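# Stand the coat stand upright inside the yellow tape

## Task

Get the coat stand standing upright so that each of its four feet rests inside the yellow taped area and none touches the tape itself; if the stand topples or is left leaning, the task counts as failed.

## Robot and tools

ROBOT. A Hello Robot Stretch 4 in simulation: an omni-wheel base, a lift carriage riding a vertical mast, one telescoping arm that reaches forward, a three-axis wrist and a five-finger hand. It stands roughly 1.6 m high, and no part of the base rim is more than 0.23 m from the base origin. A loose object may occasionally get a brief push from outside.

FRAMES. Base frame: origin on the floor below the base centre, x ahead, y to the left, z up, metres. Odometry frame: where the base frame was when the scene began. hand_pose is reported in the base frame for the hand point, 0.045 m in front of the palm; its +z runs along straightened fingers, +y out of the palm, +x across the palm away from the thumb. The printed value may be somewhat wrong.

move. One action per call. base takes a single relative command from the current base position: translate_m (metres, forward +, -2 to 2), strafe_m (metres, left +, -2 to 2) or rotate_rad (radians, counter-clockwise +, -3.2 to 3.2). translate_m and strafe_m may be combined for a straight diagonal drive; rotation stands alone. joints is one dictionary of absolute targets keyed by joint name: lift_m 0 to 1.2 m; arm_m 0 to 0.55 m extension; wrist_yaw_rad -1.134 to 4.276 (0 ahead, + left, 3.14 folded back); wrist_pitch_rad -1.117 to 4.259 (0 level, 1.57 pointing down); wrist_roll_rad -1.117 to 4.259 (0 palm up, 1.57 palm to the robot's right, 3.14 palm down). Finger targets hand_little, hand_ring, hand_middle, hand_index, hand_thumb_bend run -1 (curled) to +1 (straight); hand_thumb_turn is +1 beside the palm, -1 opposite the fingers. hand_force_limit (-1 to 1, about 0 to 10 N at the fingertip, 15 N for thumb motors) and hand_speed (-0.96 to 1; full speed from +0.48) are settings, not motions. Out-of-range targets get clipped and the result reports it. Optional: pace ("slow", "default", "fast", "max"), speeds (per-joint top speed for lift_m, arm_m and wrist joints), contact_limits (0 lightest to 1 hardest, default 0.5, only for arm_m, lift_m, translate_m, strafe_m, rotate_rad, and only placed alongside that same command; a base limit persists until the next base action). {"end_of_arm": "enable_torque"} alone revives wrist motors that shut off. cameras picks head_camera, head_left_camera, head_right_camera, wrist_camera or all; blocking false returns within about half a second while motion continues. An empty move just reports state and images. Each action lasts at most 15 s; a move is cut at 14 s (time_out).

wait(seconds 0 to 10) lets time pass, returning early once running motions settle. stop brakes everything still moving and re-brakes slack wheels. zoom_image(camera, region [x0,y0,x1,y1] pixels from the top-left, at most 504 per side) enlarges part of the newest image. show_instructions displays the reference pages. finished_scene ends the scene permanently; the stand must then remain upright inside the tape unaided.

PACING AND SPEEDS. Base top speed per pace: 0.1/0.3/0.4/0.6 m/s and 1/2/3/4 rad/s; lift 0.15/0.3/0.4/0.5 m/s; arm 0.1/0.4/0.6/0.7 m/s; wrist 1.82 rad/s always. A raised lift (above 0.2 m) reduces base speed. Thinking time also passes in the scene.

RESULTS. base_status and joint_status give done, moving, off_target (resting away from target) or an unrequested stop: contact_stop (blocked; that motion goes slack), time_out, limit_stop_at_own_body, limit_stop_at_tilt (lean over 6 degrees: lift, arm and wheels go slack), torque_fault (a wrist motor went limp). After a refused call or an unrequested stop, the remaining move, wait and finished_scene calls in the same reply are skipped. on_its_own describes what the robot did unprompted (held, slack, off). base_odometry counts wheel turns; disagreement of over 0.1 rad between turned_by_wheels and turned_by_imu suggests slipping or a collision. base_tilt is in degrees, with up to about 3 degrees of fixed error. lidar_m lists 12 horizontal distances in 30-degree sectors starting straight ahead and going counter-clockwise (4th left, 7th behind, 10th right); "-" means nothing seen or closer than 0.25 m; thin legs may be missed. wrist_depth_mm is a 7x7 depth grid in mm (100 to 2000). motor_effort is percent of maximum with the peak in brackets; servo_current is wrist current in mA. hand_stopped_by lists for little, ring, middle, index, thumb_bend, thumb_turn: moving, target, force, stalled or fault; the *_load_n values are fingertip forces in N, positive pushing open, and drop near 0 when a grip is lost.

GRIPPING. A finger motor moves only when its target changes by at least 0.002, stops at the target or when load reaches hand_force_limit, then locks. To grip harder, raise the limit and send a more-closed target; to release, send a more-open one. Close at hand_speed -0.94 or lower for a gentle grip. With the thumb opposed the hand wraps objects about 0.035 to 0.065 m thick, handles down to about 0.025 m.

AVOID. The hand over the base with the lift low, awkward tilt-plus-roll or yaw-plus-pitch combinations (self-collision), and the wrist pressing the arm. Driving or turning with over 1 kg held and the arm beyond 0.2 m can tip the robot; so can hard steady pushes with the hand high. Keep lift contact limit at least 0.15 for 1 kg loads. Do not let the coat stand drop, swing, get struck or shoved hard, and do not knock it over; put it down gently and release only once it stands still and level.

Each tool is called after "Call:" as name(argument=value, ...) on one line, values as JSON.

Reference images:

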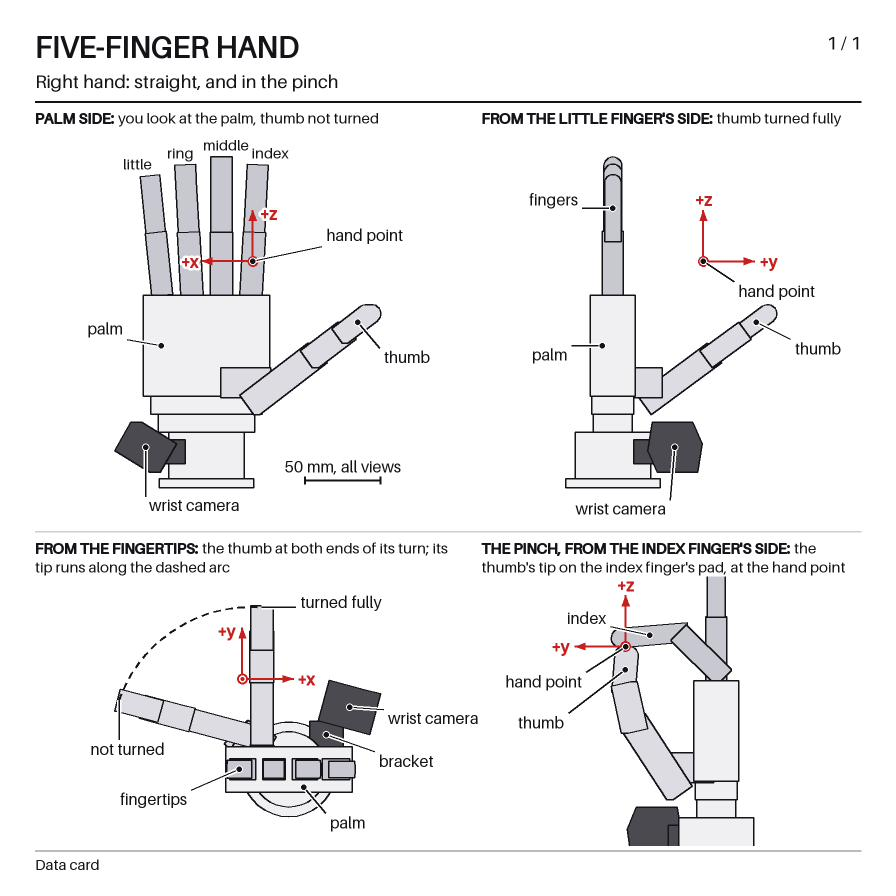

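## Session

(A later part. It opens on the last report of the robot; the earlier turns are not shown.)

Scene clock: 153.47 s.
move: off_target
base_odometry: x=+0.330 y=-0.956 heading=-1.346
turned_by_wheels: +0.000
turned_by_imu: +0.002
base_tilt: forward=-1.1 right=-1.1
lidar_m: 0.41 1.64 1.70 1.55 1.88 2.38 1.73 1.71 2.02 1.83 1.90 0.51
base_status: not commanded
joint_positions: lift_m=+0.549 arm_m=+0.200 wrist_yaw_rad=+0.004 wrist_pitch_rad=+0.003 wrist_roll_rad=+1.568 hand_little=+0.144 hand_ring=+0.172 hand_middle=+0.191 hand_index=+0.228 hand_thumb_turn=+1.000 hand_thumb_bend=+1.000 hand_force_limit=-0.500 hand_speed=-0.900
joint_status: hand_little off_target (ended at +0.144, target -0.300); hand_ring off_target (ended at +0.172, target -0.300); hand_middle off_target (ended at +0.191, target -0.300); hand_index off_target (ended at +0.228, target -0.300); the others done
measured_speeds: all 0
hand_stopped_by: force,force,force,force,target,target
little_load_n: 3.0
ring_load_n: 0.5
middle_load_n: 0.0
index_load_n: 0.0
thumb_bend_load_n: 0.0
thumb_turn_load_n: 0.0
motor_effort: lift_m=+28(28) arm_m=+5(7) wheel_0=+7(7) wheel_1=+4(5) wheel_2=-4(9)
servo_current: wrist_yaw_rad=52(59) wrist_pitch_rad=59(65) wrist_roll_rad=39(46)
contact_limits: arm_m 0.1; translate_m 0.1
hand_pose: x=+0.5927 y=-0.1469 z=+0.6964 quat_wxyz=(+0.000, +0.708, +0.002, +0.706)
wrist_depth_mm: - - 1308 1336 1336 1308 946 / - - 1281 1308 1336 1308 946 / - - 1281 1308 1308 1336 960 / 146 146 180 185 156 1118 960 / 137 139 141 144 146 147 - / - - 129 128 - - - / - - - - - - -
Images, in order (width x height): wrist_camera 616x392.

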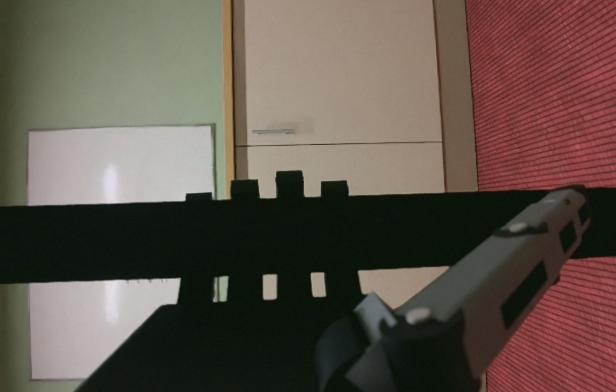

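Call:
move(joints={"hand_speed": -0.5, "hand_index": 1, "hand_middle": 1, "hand_ring": 1, "hand_little": 1, "hand_thumb_turn": -1}, cameras=["wrist_camera"])

Call:
move(base={"translate_m": 0.02, "strafe_m": -0.003}, pace="slow", contact_limits={"translate_m": 0.1}, cameras=["wrist_camera", "head_camera"])

Scene clock: 162.80 s.
move: done
base_odometry: x=+0.330 y=-0.956 heading=-1.346
turned_by_wheels: +0.000
turned_by_imu: +0.001
base_tilt: forward=-1.2 right=-1.1
lidar_m: 0.40 1.65 1.67 1.58 1.89 2.38 1.69 1.71 2.04 1.85 1.89 0.53
base_status: not commanded
joint_positions: lift_m=+0.549 arm_m=+0.200 wrist_yaw_rad=+0.002 wrist_pitch_rad=+0.003 wrist_roll_rad=+1.568 hand_little=+1.000 hand_ring=+1.000 hand_middle=+1.000 hand_index=+1.000 hand_thumb_turn=-1.000 hand_thumb_bend=+1.000 hand_force_limit=-0.500 hand_speed=-0.500
joint_status: all done
measured_speeds: all 0
hand_stopped_by: target,target,target,target,target,target
little_load_n: 0.0
ring_load_n: 0.0
middle_load_n: -0.5
index_load_n: 0.0
thumb_bend_load_n: 0.0
thumb_turn_load_n: 0.5
motor_effort: lift_m=+28(28) arm_m=+5(5) wheel_0=+7(7) wheel_1=+4(5) wheel_2=-4(4)
servo_current: wrist_yaw_rad=39(59) wrist_pitch_rad=59(65) wrist_roll_rad=39(52)
contact_limits: arm_m 0.1; translate_m 0.1
hand_pose: x=+0.5925 y=-0.1471 z=+0.6964 quat_wxyz=(+0.000, +0.708, +0.002, +0.706)
wrist_depth_mm: - - 1336 1336 1366 1255 917 / - - 1308 1308 1336 1308 946 / - - 1308 1281 - 1308 946 / - - 1255 1281 - 1182 904 / 144 144 146 148 - 153 157 / 145 145 131 127 - 1205 976 / - - - - - - 976
Images, in order (width x height): wrist_camera 616x392.

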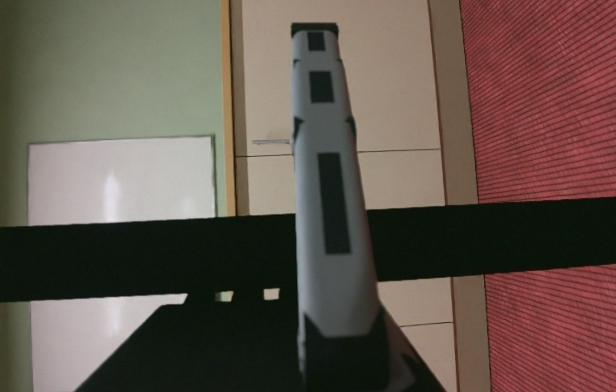

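Scene clock: 163.97 s.
move: done
base_odometry: x=+0.331 y=-0.976 heading=-1.346
turned_by_wheels: +0.000
turned_by_imu: +0.001
base_tilt: forward=-1.2 right=-1.2
lidar_m: 0.42 1.64 1.68 1.54 1.87 2.39 1.70 1.72 2.04 1.85 1.88 0.52
base_status: done
joint_positions: lift_m=+0.549 arm_m=+0.200 wrist_yaw_rad=+0.001 wrist_pitch_rad=+0.003 wrist_roll_rad=+1.568 hand_little=+1.000 hand_ring=+1.000 hand_middle=+1.000 hand_index=+1.000 hand_thumb_turn=-1.000 hand_thumb_bend=+1.000 hand_force_limit=-0.500 hand_speed=-0.500
joint_status: not commanded
measured_speeds: all 0
hand_stopped_by: target,target,target,target,target,target
little_load_n: 0.0
ring_load_n: 0.0
middle_load_n: 0.0
index_load_n: 0.0
thumb_bend_load_n: 0.0
thumb_turn_load_n: 0.5
motor_effort: lift_m=+28(28) arm_m=+5(5) wheel_0=+7(12) wheel_1=+5(8) wheel_2=-7(12)
servo_current: wrist_yaw_rad=52(52) wrist_pitch_rad=59(59) wrist_roll_rad=39(46)
contact_limits: arm_m 0.1; translate_m 0.1
hand_pose: x=+0.5923 y=-0.1475 z=+0.6964 quat_wxyz=(+0.001, +0.708, +0.001, +0.706)
wrist_depth_mm: - - 1308 1308 1336 1281 931 / - - 1308 1281 1336 1308 946 / - - 1281 1281 - 1308 960 / - - 1255 1255 - 1255 960 / 130 131 133 - - 138 - / 130 130 131 128 - 1160 976 / - - - - - - 991
pictures: head_camera, wrist_camera
Images, in order (width x height): head_camera 420x560, wrist_camera 616x392.

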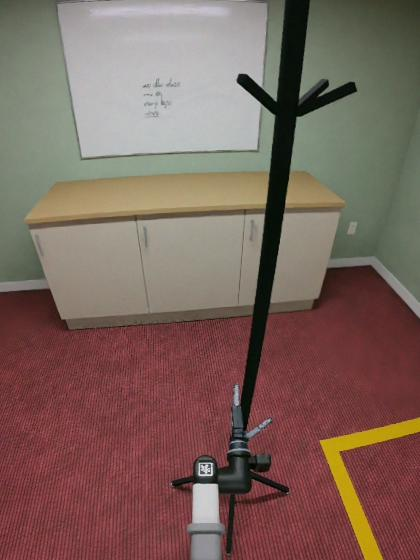

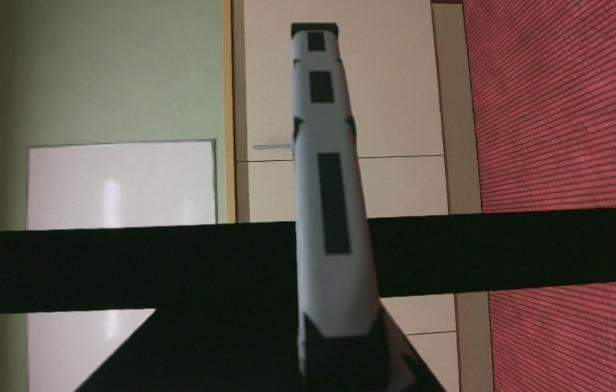

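Call:
move(base={"translate_m": 0.009, "strafe_m": 0.003}, pace="slow", contact_limits={"translate_m": 0.1}, cameras=["wrist_camera"])

Call:
move(joints={"hand_speed": -0.9, "hand_force_limit": -0.4, "hand_index": -0.6, "hand_middle": -0.6, "hand_ring": -0.6, "hand_little": -0.6}, cameras=["wrist_camera", "head_camera"])

Scene clock: 168.27 s.
move: done
base_odometry: x=+0.336 y=-0.984 heading=-1.345
turned_by_wheels: +0.001
turned_by_imu: +0.002
base_tilt: forward=-1.2 right=-1.2
lidar_m: 0.46 1.60 1.67 1.54 1.87 2.38 1.77 1.75 2.04 1.86 1.90 0.50
base_status: done
joint_positions: lift_m=+0.549 arm_m=+0.200 wrist_yaw_rad=+0.001 wrist_pitch_rad=+0.003 wrist_roll_rad=+1.568 hand_little=+1.000 hand_ring=+1.000 hand_middle=+1.000 hand_index=+1.000 hand_thumb_turn=-1.000 hand_thumb_bend=+1.000 hand_force_limit=-0.500 hand_speed=-0.500
joint_status: not commanded
measured_speeds: all 0
hand_stopped_by: target,target,target,target,target,target
little_load_n: 0.0
ring_load_n: -0.5
middle_load_n: 0.0
index_load_n: 0.0
thumb_bend_load_n: 0.0
thumb_turn_load_n: 0.5
motor_effort: lift_m=+28(28) arm_m=+5(5) wheel_0=+4(9) wheel_1=+9(12) wheel_2=-7(13)
servo_current: wrist_yaw_rad=39(59) wrist_pitch_rad=52(59) wrist_roll_rad=46(46)
contact_limits: arm_m 0.1; translate_m 0.1
hand_pose: x=+0.5923 y=-0.1475 z=+0.6964 quat_wxyz=(+0.001, +0.708, +0.001, +0.706)
wrist_depth_mm: - - 1281 1308 1336 1281 931 / - - 1281 1308 1281 1308 931 / - - 1281 1281 - 1336 946 / - - 1229 1281 - 1182 917 / 117 118 117 119 122 123 125 / 114 117 119 120 - 1205 976 / - - - - - - 976
Images, in order (width x height): wrist_camera 616x392.

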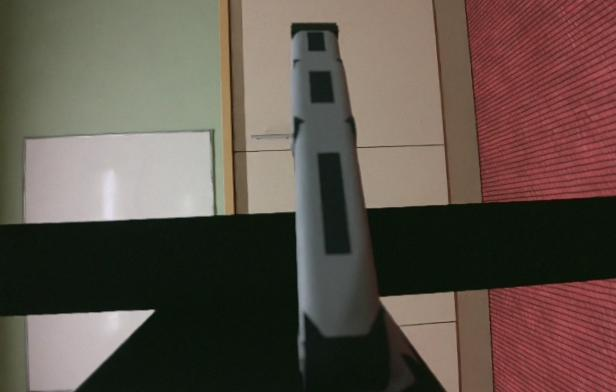

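Scene clock: 174.47 s.
move: done
base_odometry: x=+0.336 y=-0.984 heading=-1.345
turned_by_wheels: +0.000
turned_by_imu: +0.002
base_tilt: forward=-1.3 right=-1.2
lidar_m: 0.40 1.59 1.66 1.53 1.87 2.40 1.75 1.74 2.03 1.84 1.89 0.51
base_status: not commanded
joint_positions: lift_m=+0.549 arm_m=+0.200 wrist_yaw_rad=+0.001 wrist_pitch_rad=+0.003 wrist_roll_rad=+1.568 hand_little=-0.600 hand_ring=-0.600 hand_middle=-0.600 hand_index=-0.600 hand_thumb_turn=-1.000 hand_thumb_bend=+1.000 hand_force_limit=-0.400 hand_speed=-0.900
joint_status: all done
measured_speeds: all 0
hand_stopped_by: target,target,target,target,target,target
little_load_n: 0.0
ring_load_n: 0.0
middle_load_n: 0.0
index_load_n: 1.0
thumb_bend_load_n: 0.0
thumb_turn_load_n: 0.0
motor_effort: lift_m=+28(28) arm_m=+5(5) wheel_0=+4(5) wheel_1=+10(10) wheel_2=-7(7)
servo_current: wrist_yaw_rad=39(59) wrist_pitch_rad=46(59) wrist_roll_rad=46(46)
contact_limits: arm_m 0.1; translate_m 0.1
hand_pose: x=+0.5923 y=-0.1475 z=+0.6964 quat_wxyz=(+0.001, +0.708, +0.001, +0.706)
wrist_depth_mm: - - 1308 1308 1308 1308 946 / - - 1281 1281 1336 1308 946 / - - 1255 1255 - 1336 960 / - - 136 - - 1182 917 / 117 117 117 118 121 123 124 / 114 117 119 120 - 1229 991 / - - - - - - 976
pictures: head_camera, wrist_camera
Images, in order (width x height): head_camera 420x560, wrist_camera 616x392.

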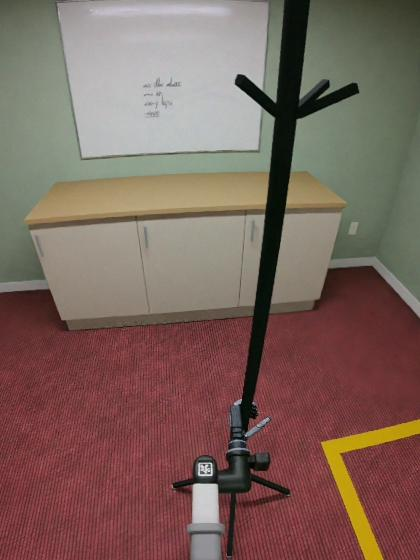

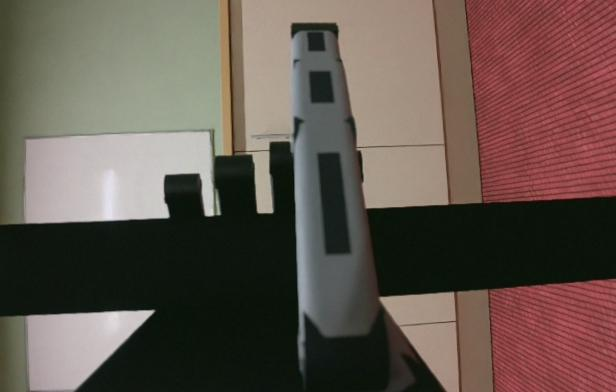

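Call:
move(joints={"hand_speed": -0.93, "hand_force_limit": -0.4, "hand_index": -0.95, "hand_middle": -0.95, "hand_ring": -0.95, "hand_little": -0.95}, cameras=["wrist_camera", "head_camera"])

Scene clock: 177.20 s.
move: off_target
base_odometry: x=+0.336 y=-0.984 heading=-1.345
turned_by_wheels: +0.000
turned_by_imu: +0.001
base_tilt: forward=-1.2 right=-1.0
lidar_m: 0.40 1.62 1.66 1.55 1.86 2.37 1.69 1.74 2.02 1.83 1.89 0.49
base_status: not commanded
joint_positions: lift_m=+0.549 arm_m=+0.200 wrist_yaw_rad=+0.001 wrist_pitch_rad=+0.003 wrist_roll_rad=+1.568 hand_little=-0.664 hand_ring=-0.644 hand_middle=-0.631 hand_index=-0.612 hand_thumb_turn=-1.000 hand_thumb_bend=+1.000 hand_force_limit=-0.400 hand_speed=-0.930
joint_status: hand_little off_target (ended at -0.664, target -0.950); hand_ring off_target (ended at -0.644, target -0.950); hand_middle off_target (ended at -0.631, target -0.950); hand_index off_target (ended at -0.612, target -0.950); the others done
measured_speeds: all 0
hand_stopped_by: force,force,force,force,target,target
little_load_n: 3.5
ring_load_n: 3.0
middle_load_n: 1.0
index_load_n: 0.5
thumb_bend_load_n: 0.0
thumb_turn_load_n: 0.5
motor_effort: lift_m=+28(29) arm_m=+5(5) wheel_0=+4(4) wheel_1=+9(10) wheel_2=-7(7)
servo_current: wrist_yaw_rad=39(59) wrist_pitch_rad=52(59) wrist_roll_rad=39(46)
contact_limits: arm_m 0.1; translate_m 0.1
hand_pose: x=+0.5923 y=-0.1475 z=+0.6964 quat_wxyz=(+0.001, +0.708, +0.001, +0.706)
wrist_depth_mm: - - 1281 1281 1336 1281 931 / - - 1281 1281 1308 1308 946 / - - 1255 1281 - 1336 960 / - - 132 - - 1182 904 / 117 117 116 118 - 122 123 / 113 116 118 119 - 1182 960 / - - - - - - 976
pictures: head_camera, wrist_camera
Images, in order (width x height): head_camera 420x560, wrist_camera 616x392.

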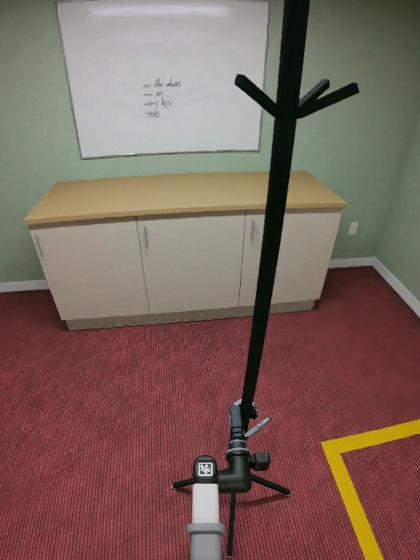

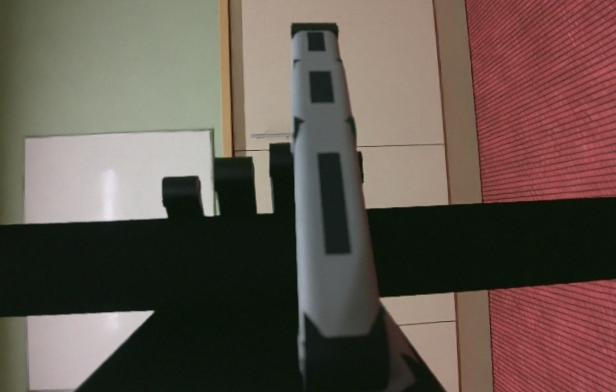

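Call:
move(joints={"hand_speed": -0.9, "hand_force_limit": -0.2, "hand_thumb_bend": -0.9}, cameras=["wrist_camera"])

Call:
move(joints={"hand_speed": -0.94, "hand_force_limit": 0.4, "hand_index": -0.96, "hand_middle": -0.96, "hand_ring": -0.96, "hand_little": -0.96, "hand_thumb_bend": -0.95}, cameras=["wrist_camera", "head_camera"])

Scene clock: 187.17 s.
move: off_target
base_odometry: x=+0.336 y=-0.984 heading=-1.345
turned_by_wheels: +0.000
turned_by_imu: +0.003
base_tilt: forward=-1.2 right=-1.0
lidar_m: 0.38 1.62 1.69 1.56 1.88 2.40 1.75 1.71 2.02 1.87 1.92 0.50
base_status: not commanded
joint_positions: lift_m=+0.549 arm_m=+0.200 wrist_yaw_rad=+0.001 wrist_pitch_rad=+0.003 wrist_roll_rad=+1.568 hand_little=-0.664 hand_ring=-0.644 hand_middle=-0.631 hand_index=-0.612 hand_thumb_turn=-1.000 hand_thumb_bend=+0.462 hand_force_limit=-0.200 hand_speed=-0.900
joint_status: hand_thumb_bend off_target (ended at +0.462, target -0.900); the others done
measured_speeds: all 0
hand_stopped_by: force,force,force,force,force,target
little_load_n: 3.5
ring_load_n: 3.5
middle_load_n: 1.5
index_load_n: 0.0
thumb_bend_load_n: 6.0
thumb_turn_load_n: 1.5
motor_effort: lift_m=+28(28) arm_m=+5(5) wheel_0=+4(5) wheel_1=+9(9) wheel_2=-6(7)
servo_current: wrist_yaw_rad=39(59) wrist_pitch_rad=52(65) wrist_roll_rad=39(52)
contact_limits: arm_m 0.1; translate_m 0.1
hand_pose: x=+0.5923 y=-0.1475 z=+0.6964 quat_wxyz=(+0.001, +0.708, +0.001, +0.706)
wrist_depth_mm: - - 1281 1308 1336 1308 931 / - - 1281 1281 1336 1336 931 / - - 1281 127 1308 1336 946 / - - 132 - - 1205 931 / 116 117 116 118 - 122 124 / 113 116 118 118 - 1138 960 / - - - - - - 976
Images, in order (width x height): wrist_camera 616x392.

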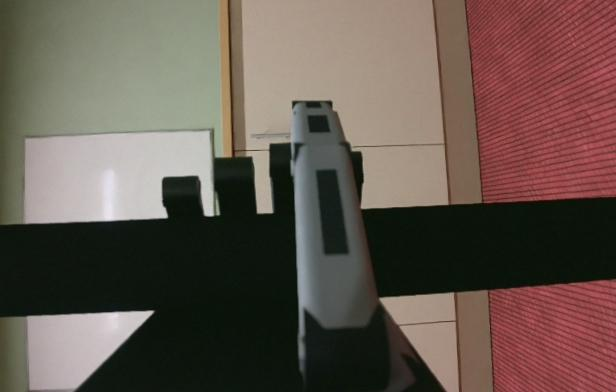

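Scene clock: 187.83 s.
move: off_target
base_odometry: x=+0.336 y=-0.984 heading=-1.345
turned_by_wheels: +0.000
turned_by_imu: +0.000
base_tilt: forward=-1.1 right=-1.1
lidar_m: 0.42 1.63 1.66 1.53 1.86 2.38 1.71 1.70 2.03 1.86 1.89 0.49
base_status: not commanded
joint_positions: lift_m=+0.549 arm_m=+0.200 wrist_yaw_rad=+0.001 wrist_pitch_rad=+0.003 wrist_roll_rad=+1.568 hand_little=-0.685 hand_ring=-0.665 hand_middle=-0.641 hand_index=-0.649 hand_thumb_turn=-1.000 hand_thumb_bend=+0.443 hand_force_limit=+0.400 hand_speed=-0.940
joint_status: hand_little off_target (ended at -0.685, target -0.960); hand_ring off_target (ended at -0.665, target -0.960); hand_middle off_target (ended at -0.641, target -0.960); hand_index off_target (ended at -0.649, target -0.960); hand_thumb_bend off_target (ended at +0.443, target -0.950); the others done
measured_speeds: all 0
hand_stopped_by: force,force,force,force,force,target
little_load_n: 6.0
ring_load_n: 6.0
middle_load_n: 7.5
index_load_n: 7.5
thumb_bend_load_n: 10.5
thumb_turn_load_n: 2.0
motor_effort: lift_m=+28(28) arm_m=+5(5) wheel_0=+4(4) wheel_1=+9(9) wheel_2=-6(7)
servo_current: wrist_yaw_rad=52(59) wrist_pitch_rad=46(59) wrist_roll_rad=39(46)
contact_limits: arm_m 0.1; translate_m 0.1
hand_pose: x=+0.5923 y=-0.1474 z=+0.6964 quat_wxyz=(+0.000, +0.708, +0.001, +0.706)
wrist_depth_mm: - - 1255 1281 1308 1281 931 / - - 1281 1281 1281 1308 931 / - - 1255 127 1336 1336 960 / - - 131 - - 1205 904 / 116 116 116 117 - 122 123 / 113 115 118 118 - 1160 976 / - - - - - - 976
pictures: head_camera, wrist_camera
Images, in order (width x height): head_camera 420x560, wrist_camera 616x392.

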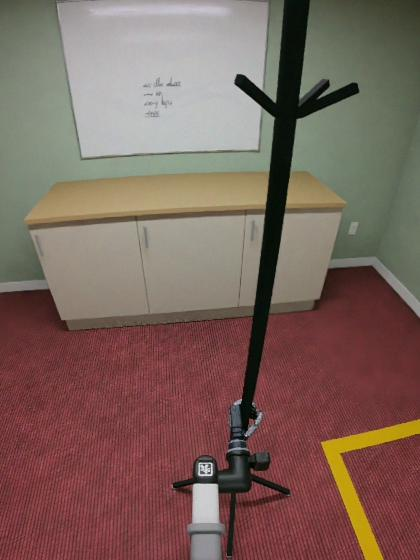

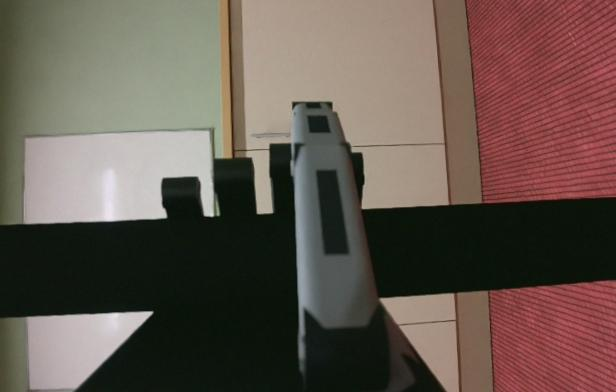

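Call:
move(joints={"lift_m": 0.565}, speeds={"lift_m": 0.03}, contact_limits={"lift_m": 0.6}, cameras=["all"])

Call:
zoom_image(camera="head_left_camera", region=[140, 350, 320, 520])

Scene clock: 191.00 s.
move: done
base_odometry: x=+0.336 y=-0.984 heading=-1.345
turned_by_wheels: +0.000
turned_by_imu: +0.001
base_tilt: forward=-1.1 right=-1.1
lidar_m: 0.46 1.62 1.66 1.53 1.89 2.41 1.75 1.76 2.03 1.86 1.89 0.42
base_status: not commanded
joint_positions: lift_m=+0.564 arm_m=+0.200 wrist_yaw_rad=+0.002 wrist_pitch_rad=+0.007 wrist_roll_rad=+1.568 hand_little=-0.686 hand_ring=-0.666 hand_middle=-0.641 hand_index=-0.649 hand_thumb_turn=-1.000 hand_thumb_bend=+0.443 hand_force_limit=+0.400 hand_speed=-0.940
joint_status: all done
measured_speeds: all 0
hand_stopped_by: force,force,force,force,force,target
little_load_n: 0.0
ring_load_n: 0.0
middle_load_n: 7.5
index_load_n: 5.0
thumb_bend_load_n: 10.5
thumb_turn_load_n: 2.0
motor_effort: lift_m=+29(35) arm_m=+4(5) wheel_0=+3(4) wheel_1=+7(9) wheel_2=-4(6)
servo_current: wrist_yaw_rad=46(59) wrist_pitch_rad=65(65) wrist_roll_rad=39(46)
contact_limits: arm_m 0.1; lift_m 0.6; translate_m 0.1
hand_pose: x=+0.5923 y=-0.1473 z=+0.7104 quat_wxyz=(+0.000, +0.709, +0.002, +0.705)
wrist_depth_mm: - - 1281 1281 1308 1308 931 / - - 1255 1281 1281 1308 946 / - - 1281 126 1308 1336 946 / - - 131 - - 1182 917 / 112 114 115 116 - 122 124 / 111 114 117 117 - 1138 976 / - - - - - - 960
pictures: head_camera, head_left_camera, head_right_camera, wrist_camera
Images, in order (width x height): head_camera 420x560, head_left_camera 420x672, head_right_camera 420x672, wrist_camera 616x392.

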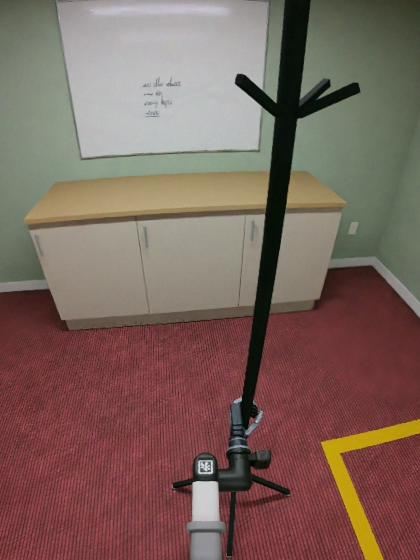

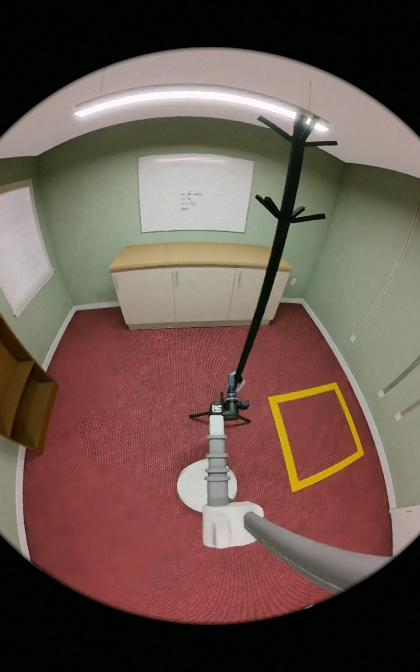

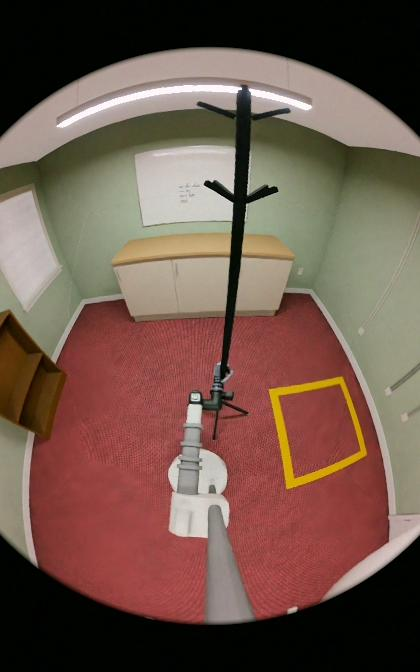

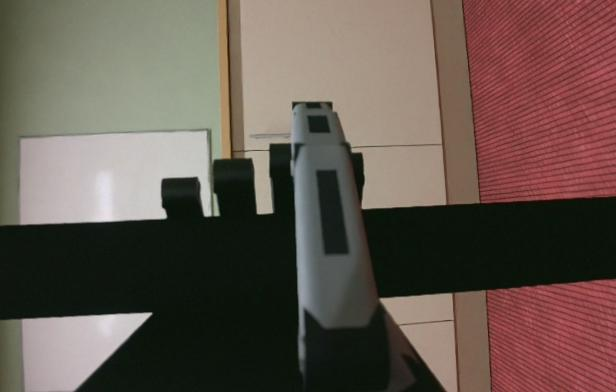

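Scaled by 2.800 from the camera's image (finer frame: 600x960).

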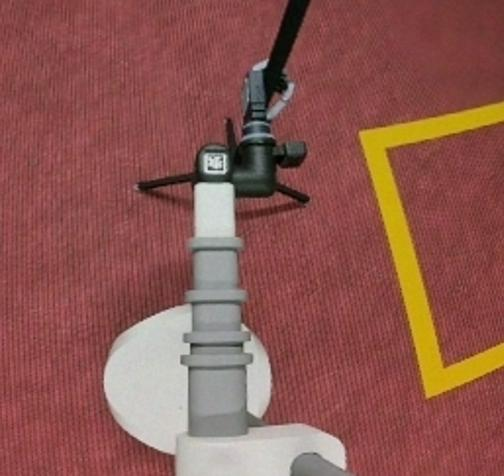

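Call:
zoom_image(camera="head_camera", region=[150, 380, 330, 560])

Call:
move(joints={"lift_m": 0.575}, speeds={"lift_m": 0.03}, contact_limits={"lift_m": 0.6}, cameras=["head_camera","wrist_camera"])

Call:
zoom_image(camera="head_camera", region=[150, 380, 330, 560])

Scaled by 2.800 from the camera's image (finer frame: 1200x1600).

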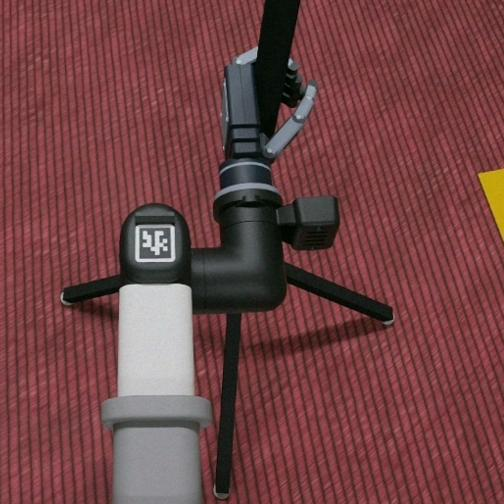

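Scene clock: 196.57 s.
move: done
base_odometry: x=+0.336 y=-0.984 heading=-1.345
turned_by_wheels: +0.000
turned_by_imu: +0.001
base_tilt: forward=-1.2 right=-1.1
lidar_m: 0.40 1.61 1.69 1.53 1.87 2.38 1.76 1.72 2.00 1.86 1.91 0.41
base_status: not commanded
joint_positions: lift_m=+0.574 arm_m=+0.200 wrist_yaw_rad=+0.002 wrist_pitch_rad=+0.007 wrist_roll_rad=+1.568 hand_little=-0.686 hand_ring=-0.666 hand_middle=-0.641 hand_index=-0.649 hand_thumb_turn=-1.000 hand_thumb_bend=+0.443 hand_force_limit=+0.400 hand_speed=-0.940
joint_status: all done
measured_speeds: all 0
hand_stopped_by: force,force,force,force,force,target
little_load_n: 0.0
ring_load_n: 0.0
middle_load_n: 7.5
index_load_n: 6.0
thumb_bend_load_n: 10.5
thumb_turn_load_n: 2.0
motor_effort: lift_m=+31(35) arm_m=+4(5) wheel_0=+3(3) wheel_1=+7(7) wheel_2=-4(4)
servo_current: wrist_yaw_rad=52(52) wrist_pitch_rad=59(65) wrist_roll_rad=46(46)
contact_limits: arm_m 0.1; lift_m 0.6; translate_m 0.1
hand_pose: x=+0.5923 y=-0.1473 z=+0.7203 quat_wxyz=(+0.000, +0.709, +0.002, +0.705)
wrist_depth_mm: - - 1281 1308 1336 1281 931 / - - 1281 1281 1308 1308 946 / - - 1229 127 1308 1281 960 / - - 131 - - 1182 917 / 110 114 115 116 - 123 124 / 111 113 116 118 - 1118 976 / - - - - - - 976
Images, in order (width x height): head_camera 420x560, wrist_camera 616x392.

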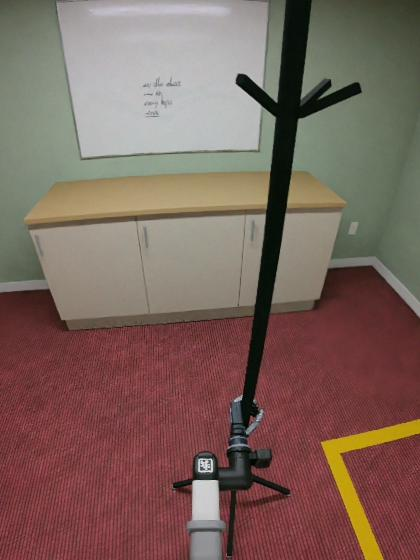

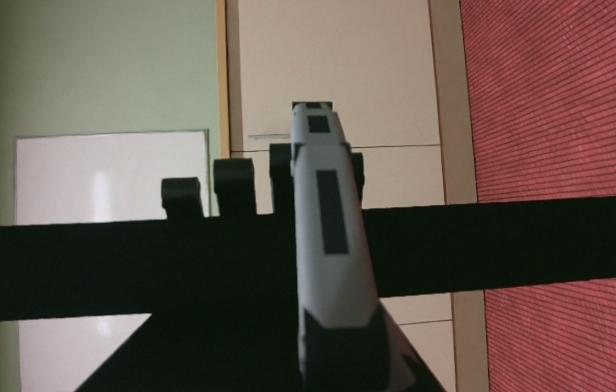

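Scaled by 2.800 from the camera's image (finer frame: 1200x1600).

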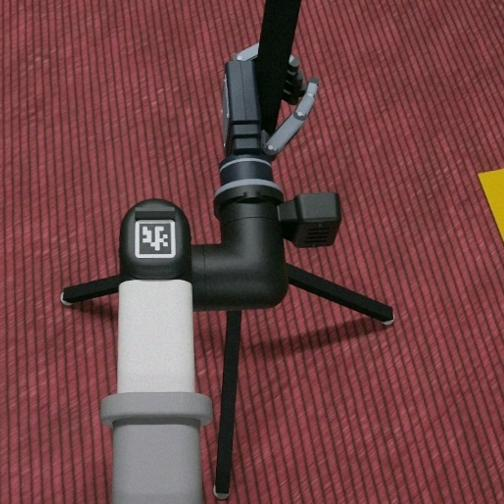

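Call:
move(joints={"hand_speed": -0.8, "hand_thumb_bend": 0.9, "hand_index": -0.4, "hand_middle": -0.4, "hand_ring": -0.4, "hand_little": -0.4}, cameras=["head_camera","wrist_camera"])

Scene clock: 218.93 s.
move: done
base_odometry: x=+0.336 y=-0.984 heading=-1.345
turned_by_wheels: +0.000
turned_by_imu: +0.002
base_tilt: forward=-1.1 right=-1.1
lidar_m: 0.40 1.63 1.67 1.55 1.87 2.37 1.70 1.75 2.03 1.85 1.89 0.39
base_status: not commanded
joint_positions: lift_m=+0.574 arm_m=+0.200 wrist_yaw_rad=+0.002 wrist_pitch_rad=+0.007 wrist_roll_rad=+1.568 hand_little=-0.400 hand_ring=-0.400 hand_middle=-0.400 hand_index=-0.400 hand_thumb_turn=-1.000 hand_thumb_bend=+0.900 hand_force_limit=+0.400 hand_speed=-0.800
joint_status: all done
measured_speeds: all 0
hand_stopped_by: target,target,target,target,target,target
little_load_n: 0.0
ring_load_n: 0.0
middle_load_n: 0.0
index_load_n: 0.0
thumb_bend_load_n: 0.0
thumb_turn_load_n: 0.5
motor_effort: lift_m=+29(32) arm_m=+4(5) wheel_0=+3(3) wheel_1=+7(7) wheel_2=-4(4)
servo_current: wrist_yaw_rad=52(59) wrist_pitch_rad=59(65) wrist_roll_rad=46(46)
contact_limits: arm_m 0.1; lift_m 0.6; translate_m 0.1
hand_pose: x=+0.5923 y=-0.1473 z=+0.7205 quat_wxyz=(+0.000, +0.709, +0.002, +0.705)
wrist_depth_mm: - - 1308 1308 1308 1336 960 / - - 1281 119 1336 1336 976 / - - 1229 1281 - 1308 976 / - - 144 - - 1229 946 / 117 117 117 118 - 123 124 / 113 116 118 119 - 1229 1008 / - - - - - - 991
Images, in order (width x height): head_camera 420x560, wrist_camera 616x392.

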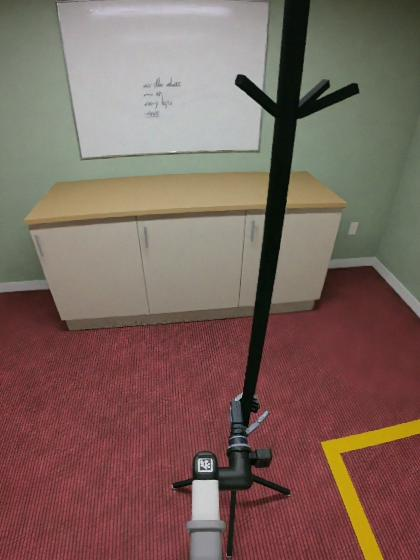

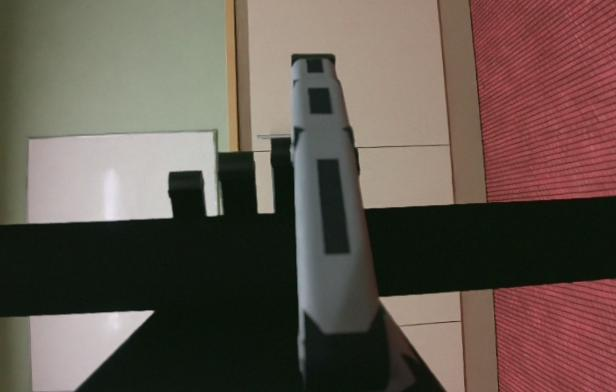

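Call:
move(joints={"lift_m": 0.2}, pace="slow", contact_limits={"lift_m": 0.2}, cameras=["all"])

Call:
zoom_image(camera="head_camera", region=[150, 380, 330, 560])

Scene clock: 237.90 s.
move: done
base_odometry: x=+0.336 y=-0.984 heading=-1.345
turned_by_wheels: +0.000
turned_by_imu: +0.002
base_tilt: forward=-1.2 right=-1.0
lidar_m: 0.44 1.63 1.67 1.55 1.87 2.35 1.72 1.73 2.01 1.86 1.90 0.42
base_status: not commanded
joint_positions: lift_m=+0.201 arm_m=+0.200 wrist_yaw_rad=+0.002 wrist_pitch_rad=+0.007 wrist_roll_rad=+1.568 hand_little=-0.400 hand_ring=-0.400 hand_middle=-0.400 hand_index=-0.400 hand_thumb_turn=-1.000 hand_thumb_bend=+0.900 hand_force_limit=+0.400 hand_speed=-0.800
joint_status: all done
measured_speeds: all 0
hand_stopped_by: target,target,target,target,target,target
little_load_n: 0.0
ring_load_n: 0.5
middle_load_n: 0.0
index_load_n: 0.0
thumb_bend_load_n: 0.0
thumb_turn_load_n: 0.0
motor_effort: lift_m=+14(29) arm_m=+4(5) wheel_0=+3(3) wheel_1=+6(7) wheel_2=-4(4)
servo_current: wrist_yaw_rad=46(52) wrist_pitch_rad=52(72) wrist_roll_rad=39(46)
contact_limits: arm_m 0.1; lift_m 0.2; translate_m 0.1
hand_pose: x=+0.5923 y=-0.1473 z=+0.3467 quat_wxyz=(+0.000, +0.709, +0.002, +0.705)
wrist_depth_mm: - 1255 1281 1308 1160 654 473 / - 1255 1255 119 976 668 477 / - 1255 1281 1255 - 668 508 / - 1229 145 - - 603 221 / 117 117 117 118 - 122 124 / 114 118 118 119 - 615 521 / - - - - - - 496
pictures: head_camera, head_left_camera, head_right_camera, wrist_camera
Images, in order (width x height): head_camera 420x560, head_left_camera 420x672, head_right_camera 420x672, wrist_camera 616x392.

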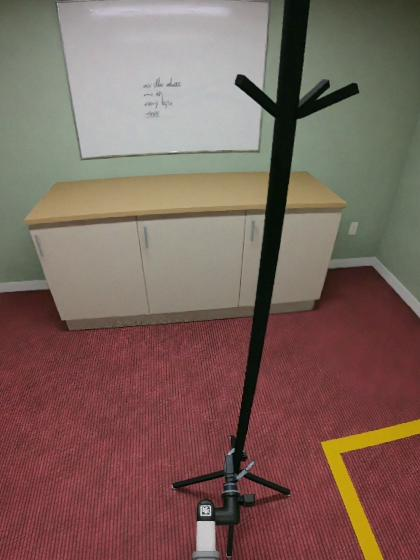

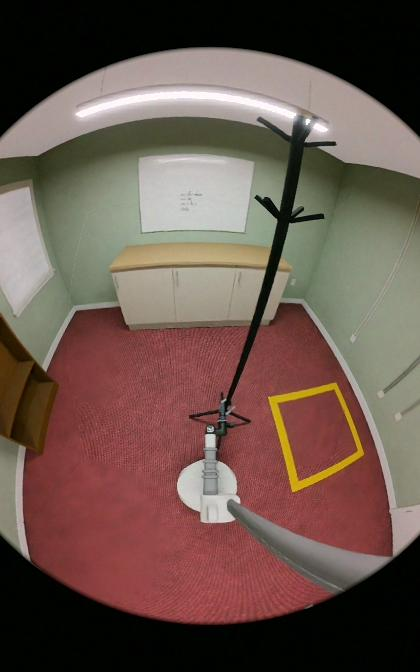

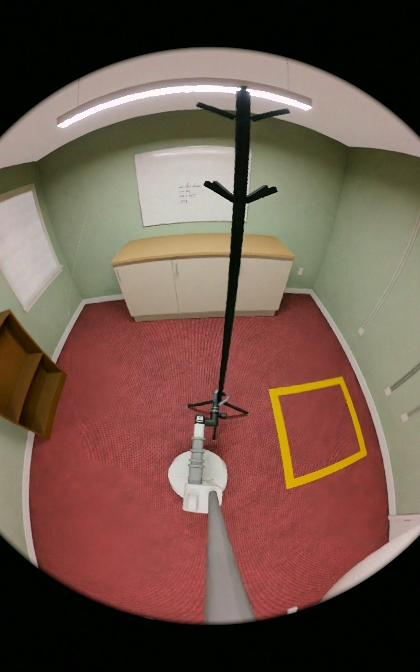

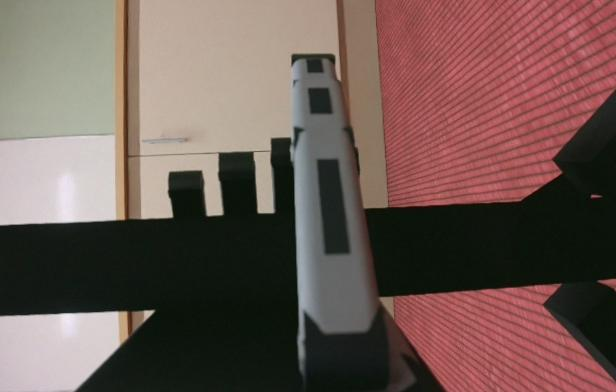

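Scaled by 2.800 from the camera's image (finer frame: 1200x1600).

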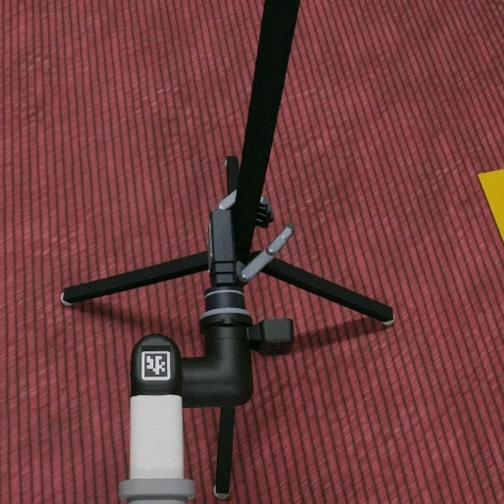

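Call:
move(joints={"hand_speed": -0.92, "hand_force_limit": -0.2, "hand_thumb_bend": -0.9, "hand_index": -0.95, "hand_middle": -0.95, "hand_ring": -0.95, "hand_little": -0.95}, cameras=[])

Call:
move(base={"strafe_m": -0.03}, pace="slow", contact_limits={"strafe_m": 0.4}, cameras=["head_camera","wrist_camera"])

Call:
zoom_image(camera="head_camera", region=[150, 380, 330, 560])

Scene clock: 250.80 s.
move: off_target
base_odometry: x=+0.336 y=-0.984 heading=-1.345
turned_by_wheels: +0.000
turned_by_imu: +0.003
base_tilt: forward=-1.2 right=-1.1
lidar_m: 0.40 1.64 1.66 1.53 1.87 2.39 1.75 1.76 2.03 1.86 1.90 0.39
base_status: not commanded
joint_positions: lift_m=+0.201 arm_m=+0.200 wrist_yaw_rad=+0.002 wrist_pitch_rad=+0.007 wrist_roll_rad=+1.568 hand_little=-0.675 hand_ring=-0.652 hand_middle=-0.638 hand_index=-0.623 hand_thumb_turn=-1.000 hand_thumb_bend=+0.465 hand_force_limit=-0.200 hand_speed=-0.920
joint_status: hand_little off_target (ended at -0.675, target -0.950); hand_ring off_target (ended at -0.652, target -0.950); hand_middle off_target (ended at -0.638, target -0.950); hand_index off_target (ended at -0.623, target -0.950); hand_thumb_bend off_target (ended at +0.465, target -0.900); the others done
measured_speeds: all 0
hand_stopped_by: force,force,force,force,force,target
little_load_n: 6.0
ring_load_n: 4.5
middle_load_n: 1.5
index_load_n: 0.5
thumb_bend_load_n: 6.0
thumb_turn_load_n: 1.5
motor_effort: lift_m=+14(15) arm_m=+4(5) wheel_0=+3(3) wheel_1=+7(7) wheel_2=-4(4)
servo_current: wrist_yaw_rad=39(59) wrist_pitch_rad=59(72) wrist_roll_rad=46(46)
contact_limits: arm_m 0.1; lift_m 0.2; translate_m 0.1
hand_pose: x=+0.5923 y=-0.1473 z=+0.3467 quat_wxyz=(+0.000, +0.709, +0.002, +0.705)
wrist_depth_mm: - 1255 1281 1308 1138 654 469 / - 1255 1255 1308 1160 661 477 / - 1229 1255 126 991 676 504 / - 1229 132 - - 603 220 / 116 116 116 117 - 122 123 / 113 117 118 119 - 609 521 / - - - - - - 496

Scene clock: 252.20 s.
move: contact_stop
base_odometry: x=+0.310 y=-0.990 heading=-1.308
turned_by_wheels: +0.038
turned_by_imu: +0.040
base_tilt: forward=-1.2 right=-1.1
lidar_m: 0.40 1.66 1.67 1.57 1.91 1.88 1.74 1.74 1.95 1.84 1.88 0.48
base_status: strafe_m contact_stop (by the wheels' count: -0.027 of -0.030)
joint_positions: lift_m=+0.201 arm_m=+0.200 wrist_yaw_rad=+0.007 wrist_pitch_rad=+0.005 wrist_roll_rad=+1.570 hand_little=-0.675 hand_ring=-0.653 hand_middle=-0.638 hand_index=-0.623 hand_thumb_turn=-1.000 hand_thumb_bend=+0.465 hand_force_limit=-0.200 hand_speed=-0.920
joint_status: not commanded
measured_speeds: translate_m=+0.000 strafe_m=+0.000 rotate_rad=+0.000 lift_m=+0.000 arm_m=+0.000 wrist_yaw_rad=-0.002 wrist_pitch_rad=+0.000 wrist_roll_rad=+0.000
hand_stopped_by: force,force,force,force,force,target
little_load_n: 0.0
ring_load_n: 0.0
middle_load_n: 1.5
index_load_n: 0.0
thumb_bend_load_n: 5.5
thumb_turn_load_n: 1.5
on_its_own: the wheels are slack since a contact_stop
motor_effort: lift_m=+15(15) arm_m=+4(5) wheel_0=+0(25) wheel_1=+0(11) wheel_2=+0(8)
servo_current: wrist_yaw_rad=52(78) wrist_pitch_rad=52(65) wrist_roll_rad=33(46)
contact_limits: arm_m 0.1; lift_m 0.2; strafe_m 0.4
hand_pose: x=+0.5932 y=-0.1461 z=+0.3470 quat_wxyz=(-0.002, +0.709, +0.003, +0.705)
wrist_depth_mm: - 1229 1255 1255 1118 654 469 / - 1205 1255 1255 1182 654 477 / - 1229 1229 126 960 668 504 / - 1229 132 - - 597 199 / 110 112 113 114 - 118 119 / 109 113 114 116 - 609 521 / - - - - - - 496
Images, in order (width x height): head_camera 420x560, wrist_camera 616x392.

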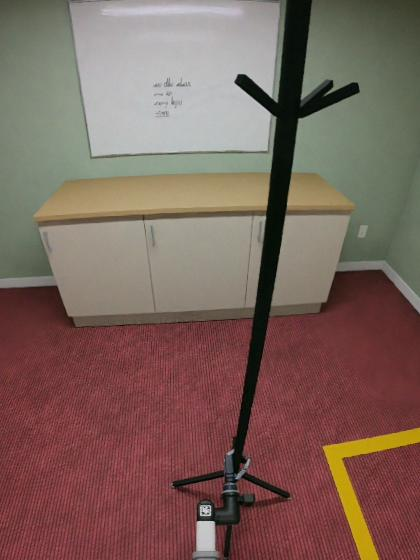

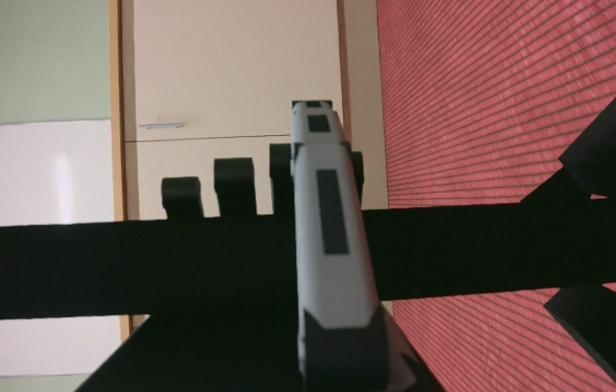

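Scaled by 2.800 from the camera's image (finer frame: 1200x1600).

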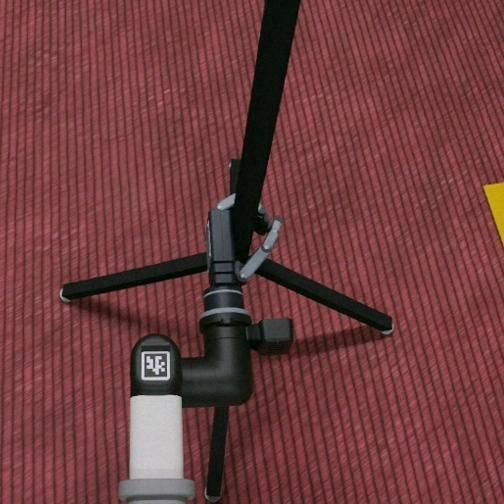

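Call:
move(joints={"hand_speed": -0.94, "hand_force_limit": 0.3, "hand_thumb_bend": -0.95, "hand_index": -0.96, "hand_middle": -0.96, "hand_ring": -0.96, "hand_little": -0.96}, cameras=[])

Call:
move(base={"translate_m": -0.04}, pace="slow", contact_limits={"translate_m": 0.7}, cameras=["head_camera","wrist_camera"])

Call:
zoom_image(camera="head_camera", region=[150, 380, 330, 560])

Scene clock: 275.90 s.
move: off_target
base_odometry: x=+0.310 y=-0.990 heading=-1.308
turned_by_wheels: +0.000
turned_by_imu: +0.001
base_tilt: forward=-1.2 right=-1.1
lidar_m: 0.40 1.61 1.69 1.57 1.91 1.87 1.74 1.75 1.96 1.82 1.89 0.50
base_status: not commanded
joint_positions: lift_m=+0.201 arm_m=+0.200 wrist_yaw_rad=+0.007 wrist_pitch_rad=+0.005 wrist_roll_rad=+1.570 hand_little=-0.798 hand_ring=-0.775 hand_middle=-0.647 hand_index=-0.762 hand_thumb_turn=-1.000 hand_thumb_bend=+0.449 hand_force_limit=+0.300 hand_speed=-0.940
joint_status: hand_little off_target (ended at -0.798, target -0.960); hand_ring off_target (ended at -0.775, target -0.960); hand_middle off_target (ended at -0.647, target -0.960); hand_index off_target (ended at -0.762, target -0.960); hand_thumb_bend off_target (ended at +0.449, target -0.950); the others done
measured_speeds: all 0
hand_stopped_by: force,force,force,force,force,target
little_load_n: 7.0
ring_load_n: 5.5
middle_load_n: 7.5
index_load_n: 7.5
thumb_bend_load_n: 9.5
thumb_turn_load_n: 2.0
on_its_own: the wheels are slack since a contact_stop
motor_effort: lift_m=+15(15) arm_m=+4(5) wheel_0=+0(0) wheel_1=+0(0) wheel_2=+0(0)
servo_current: wrist_yaw_rad=52(65) wrist_pitch_rad=59(65) wrist_roll_rad=46(46)
contact_limits: arm_m 0.1; lift_m 0.2; strafe_m 0.4
hand_pose: x=+0.5932 y=-0.1461 z=+0.3470 quat_wxyz=(-0.002, +0.709, +0.003, +0.705)
wrist_depth_mm: - 1229 1255 1255 1138 647 469 / - 1229 1255 1255 1160 661 473 / - 1205 1229 126 960 668 500 / - 1229 127 - - 603 196 / 108 110 111 112 - 116 - / 107 110 111 117 - 580 512 / - - - - - - 492

Scene clock: 277.43 s.
move: done
base_odometry: x=+0.300 y=-0.952 heading=-1.308
turned_by_wheels: +0.000
turned_by_imu: -0.001
base_tilt: forward=-1.1 right=-1.1
lidar_m: 0.39 1.69 1.67 1.56 1.90 1.80 1.70 1.70 1.97 1.82 1.89 0.44
base_status: done
joint_positions: lift_m=+0.201 arm_m=+0.200 wrist_yaw_rad=+0.007 wrist_pitch_rad=+0.000 wrist_roll_rad=+1.570 hand_little=-0.797 hand_ring=-0.775 hand_middle=-0.647 hand_index=-0.762 hand_thumb_turn=-1.000 hand_thumb_bend=+0.449 hand_force_limit=+0.300 hand_speed=-0.940
joint_status: not commanded
measured_speeds: all 0
hand_stopped_by: force,force,force,force,force,target
little_load_n: 7.0
ring_load_n: 6.5
middle_load_n: 8.0
index_load_n: 7.0
thumb_bend_load_n: 9.5
thumb_turn_load_n: 2.0
motor_effort: lift_m=+15(16) arm_m=-5(5) wheel_0=-8(9) wheel_1=-8(13) wheel_2=+17(22)
servo_current: wrist_yaw_rad=59(65) wrist_pitch_rad=52(65) wrist_roll_rad=39(46)
contact_limits: arm_m 0.1; lift_m 0.2; translate_m 0.7
hand_pose: x=+0.5934 y=-0.1461 z=+0.3479 quat_wxyz=(-0.002, +0.707, +0.003, +0.707)
wrist_depth_mm: - 1308 1281 1308 1281 715 500 / - 1255 1255 1281 1336 715 504 / - 1255 1281 126 1098 732 535 / - 1255 127 - - 647 200 / 108 110 111 112 - 116 - / 108 110 112 117 - 621 559 / - - - - - - 525
Images, in order (width x height): head_camera 420x560, wrist_camera 616x392.

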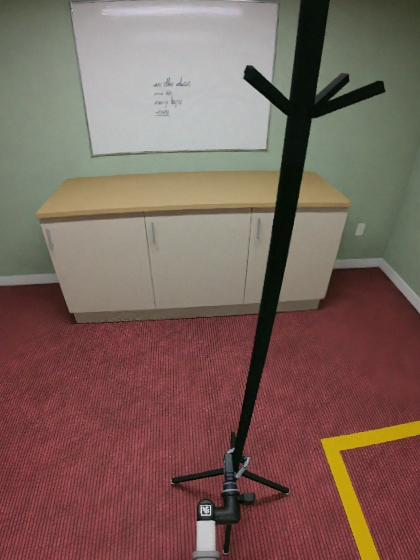

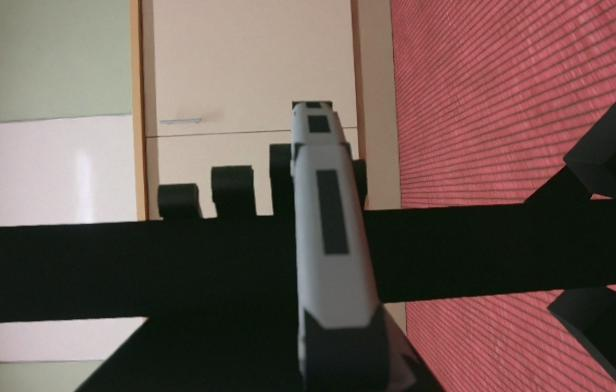

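Scaled by 2.800 from the camera's image (finer frame: 1200x1600).

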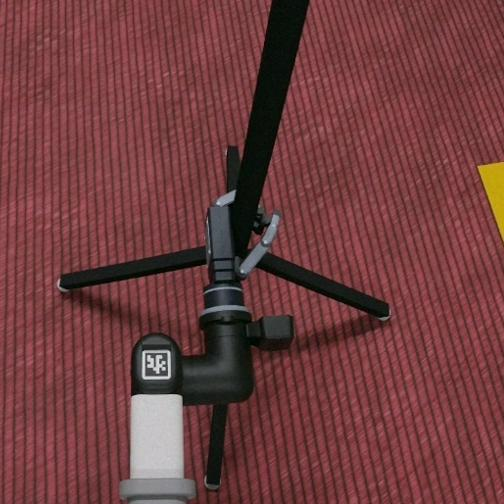

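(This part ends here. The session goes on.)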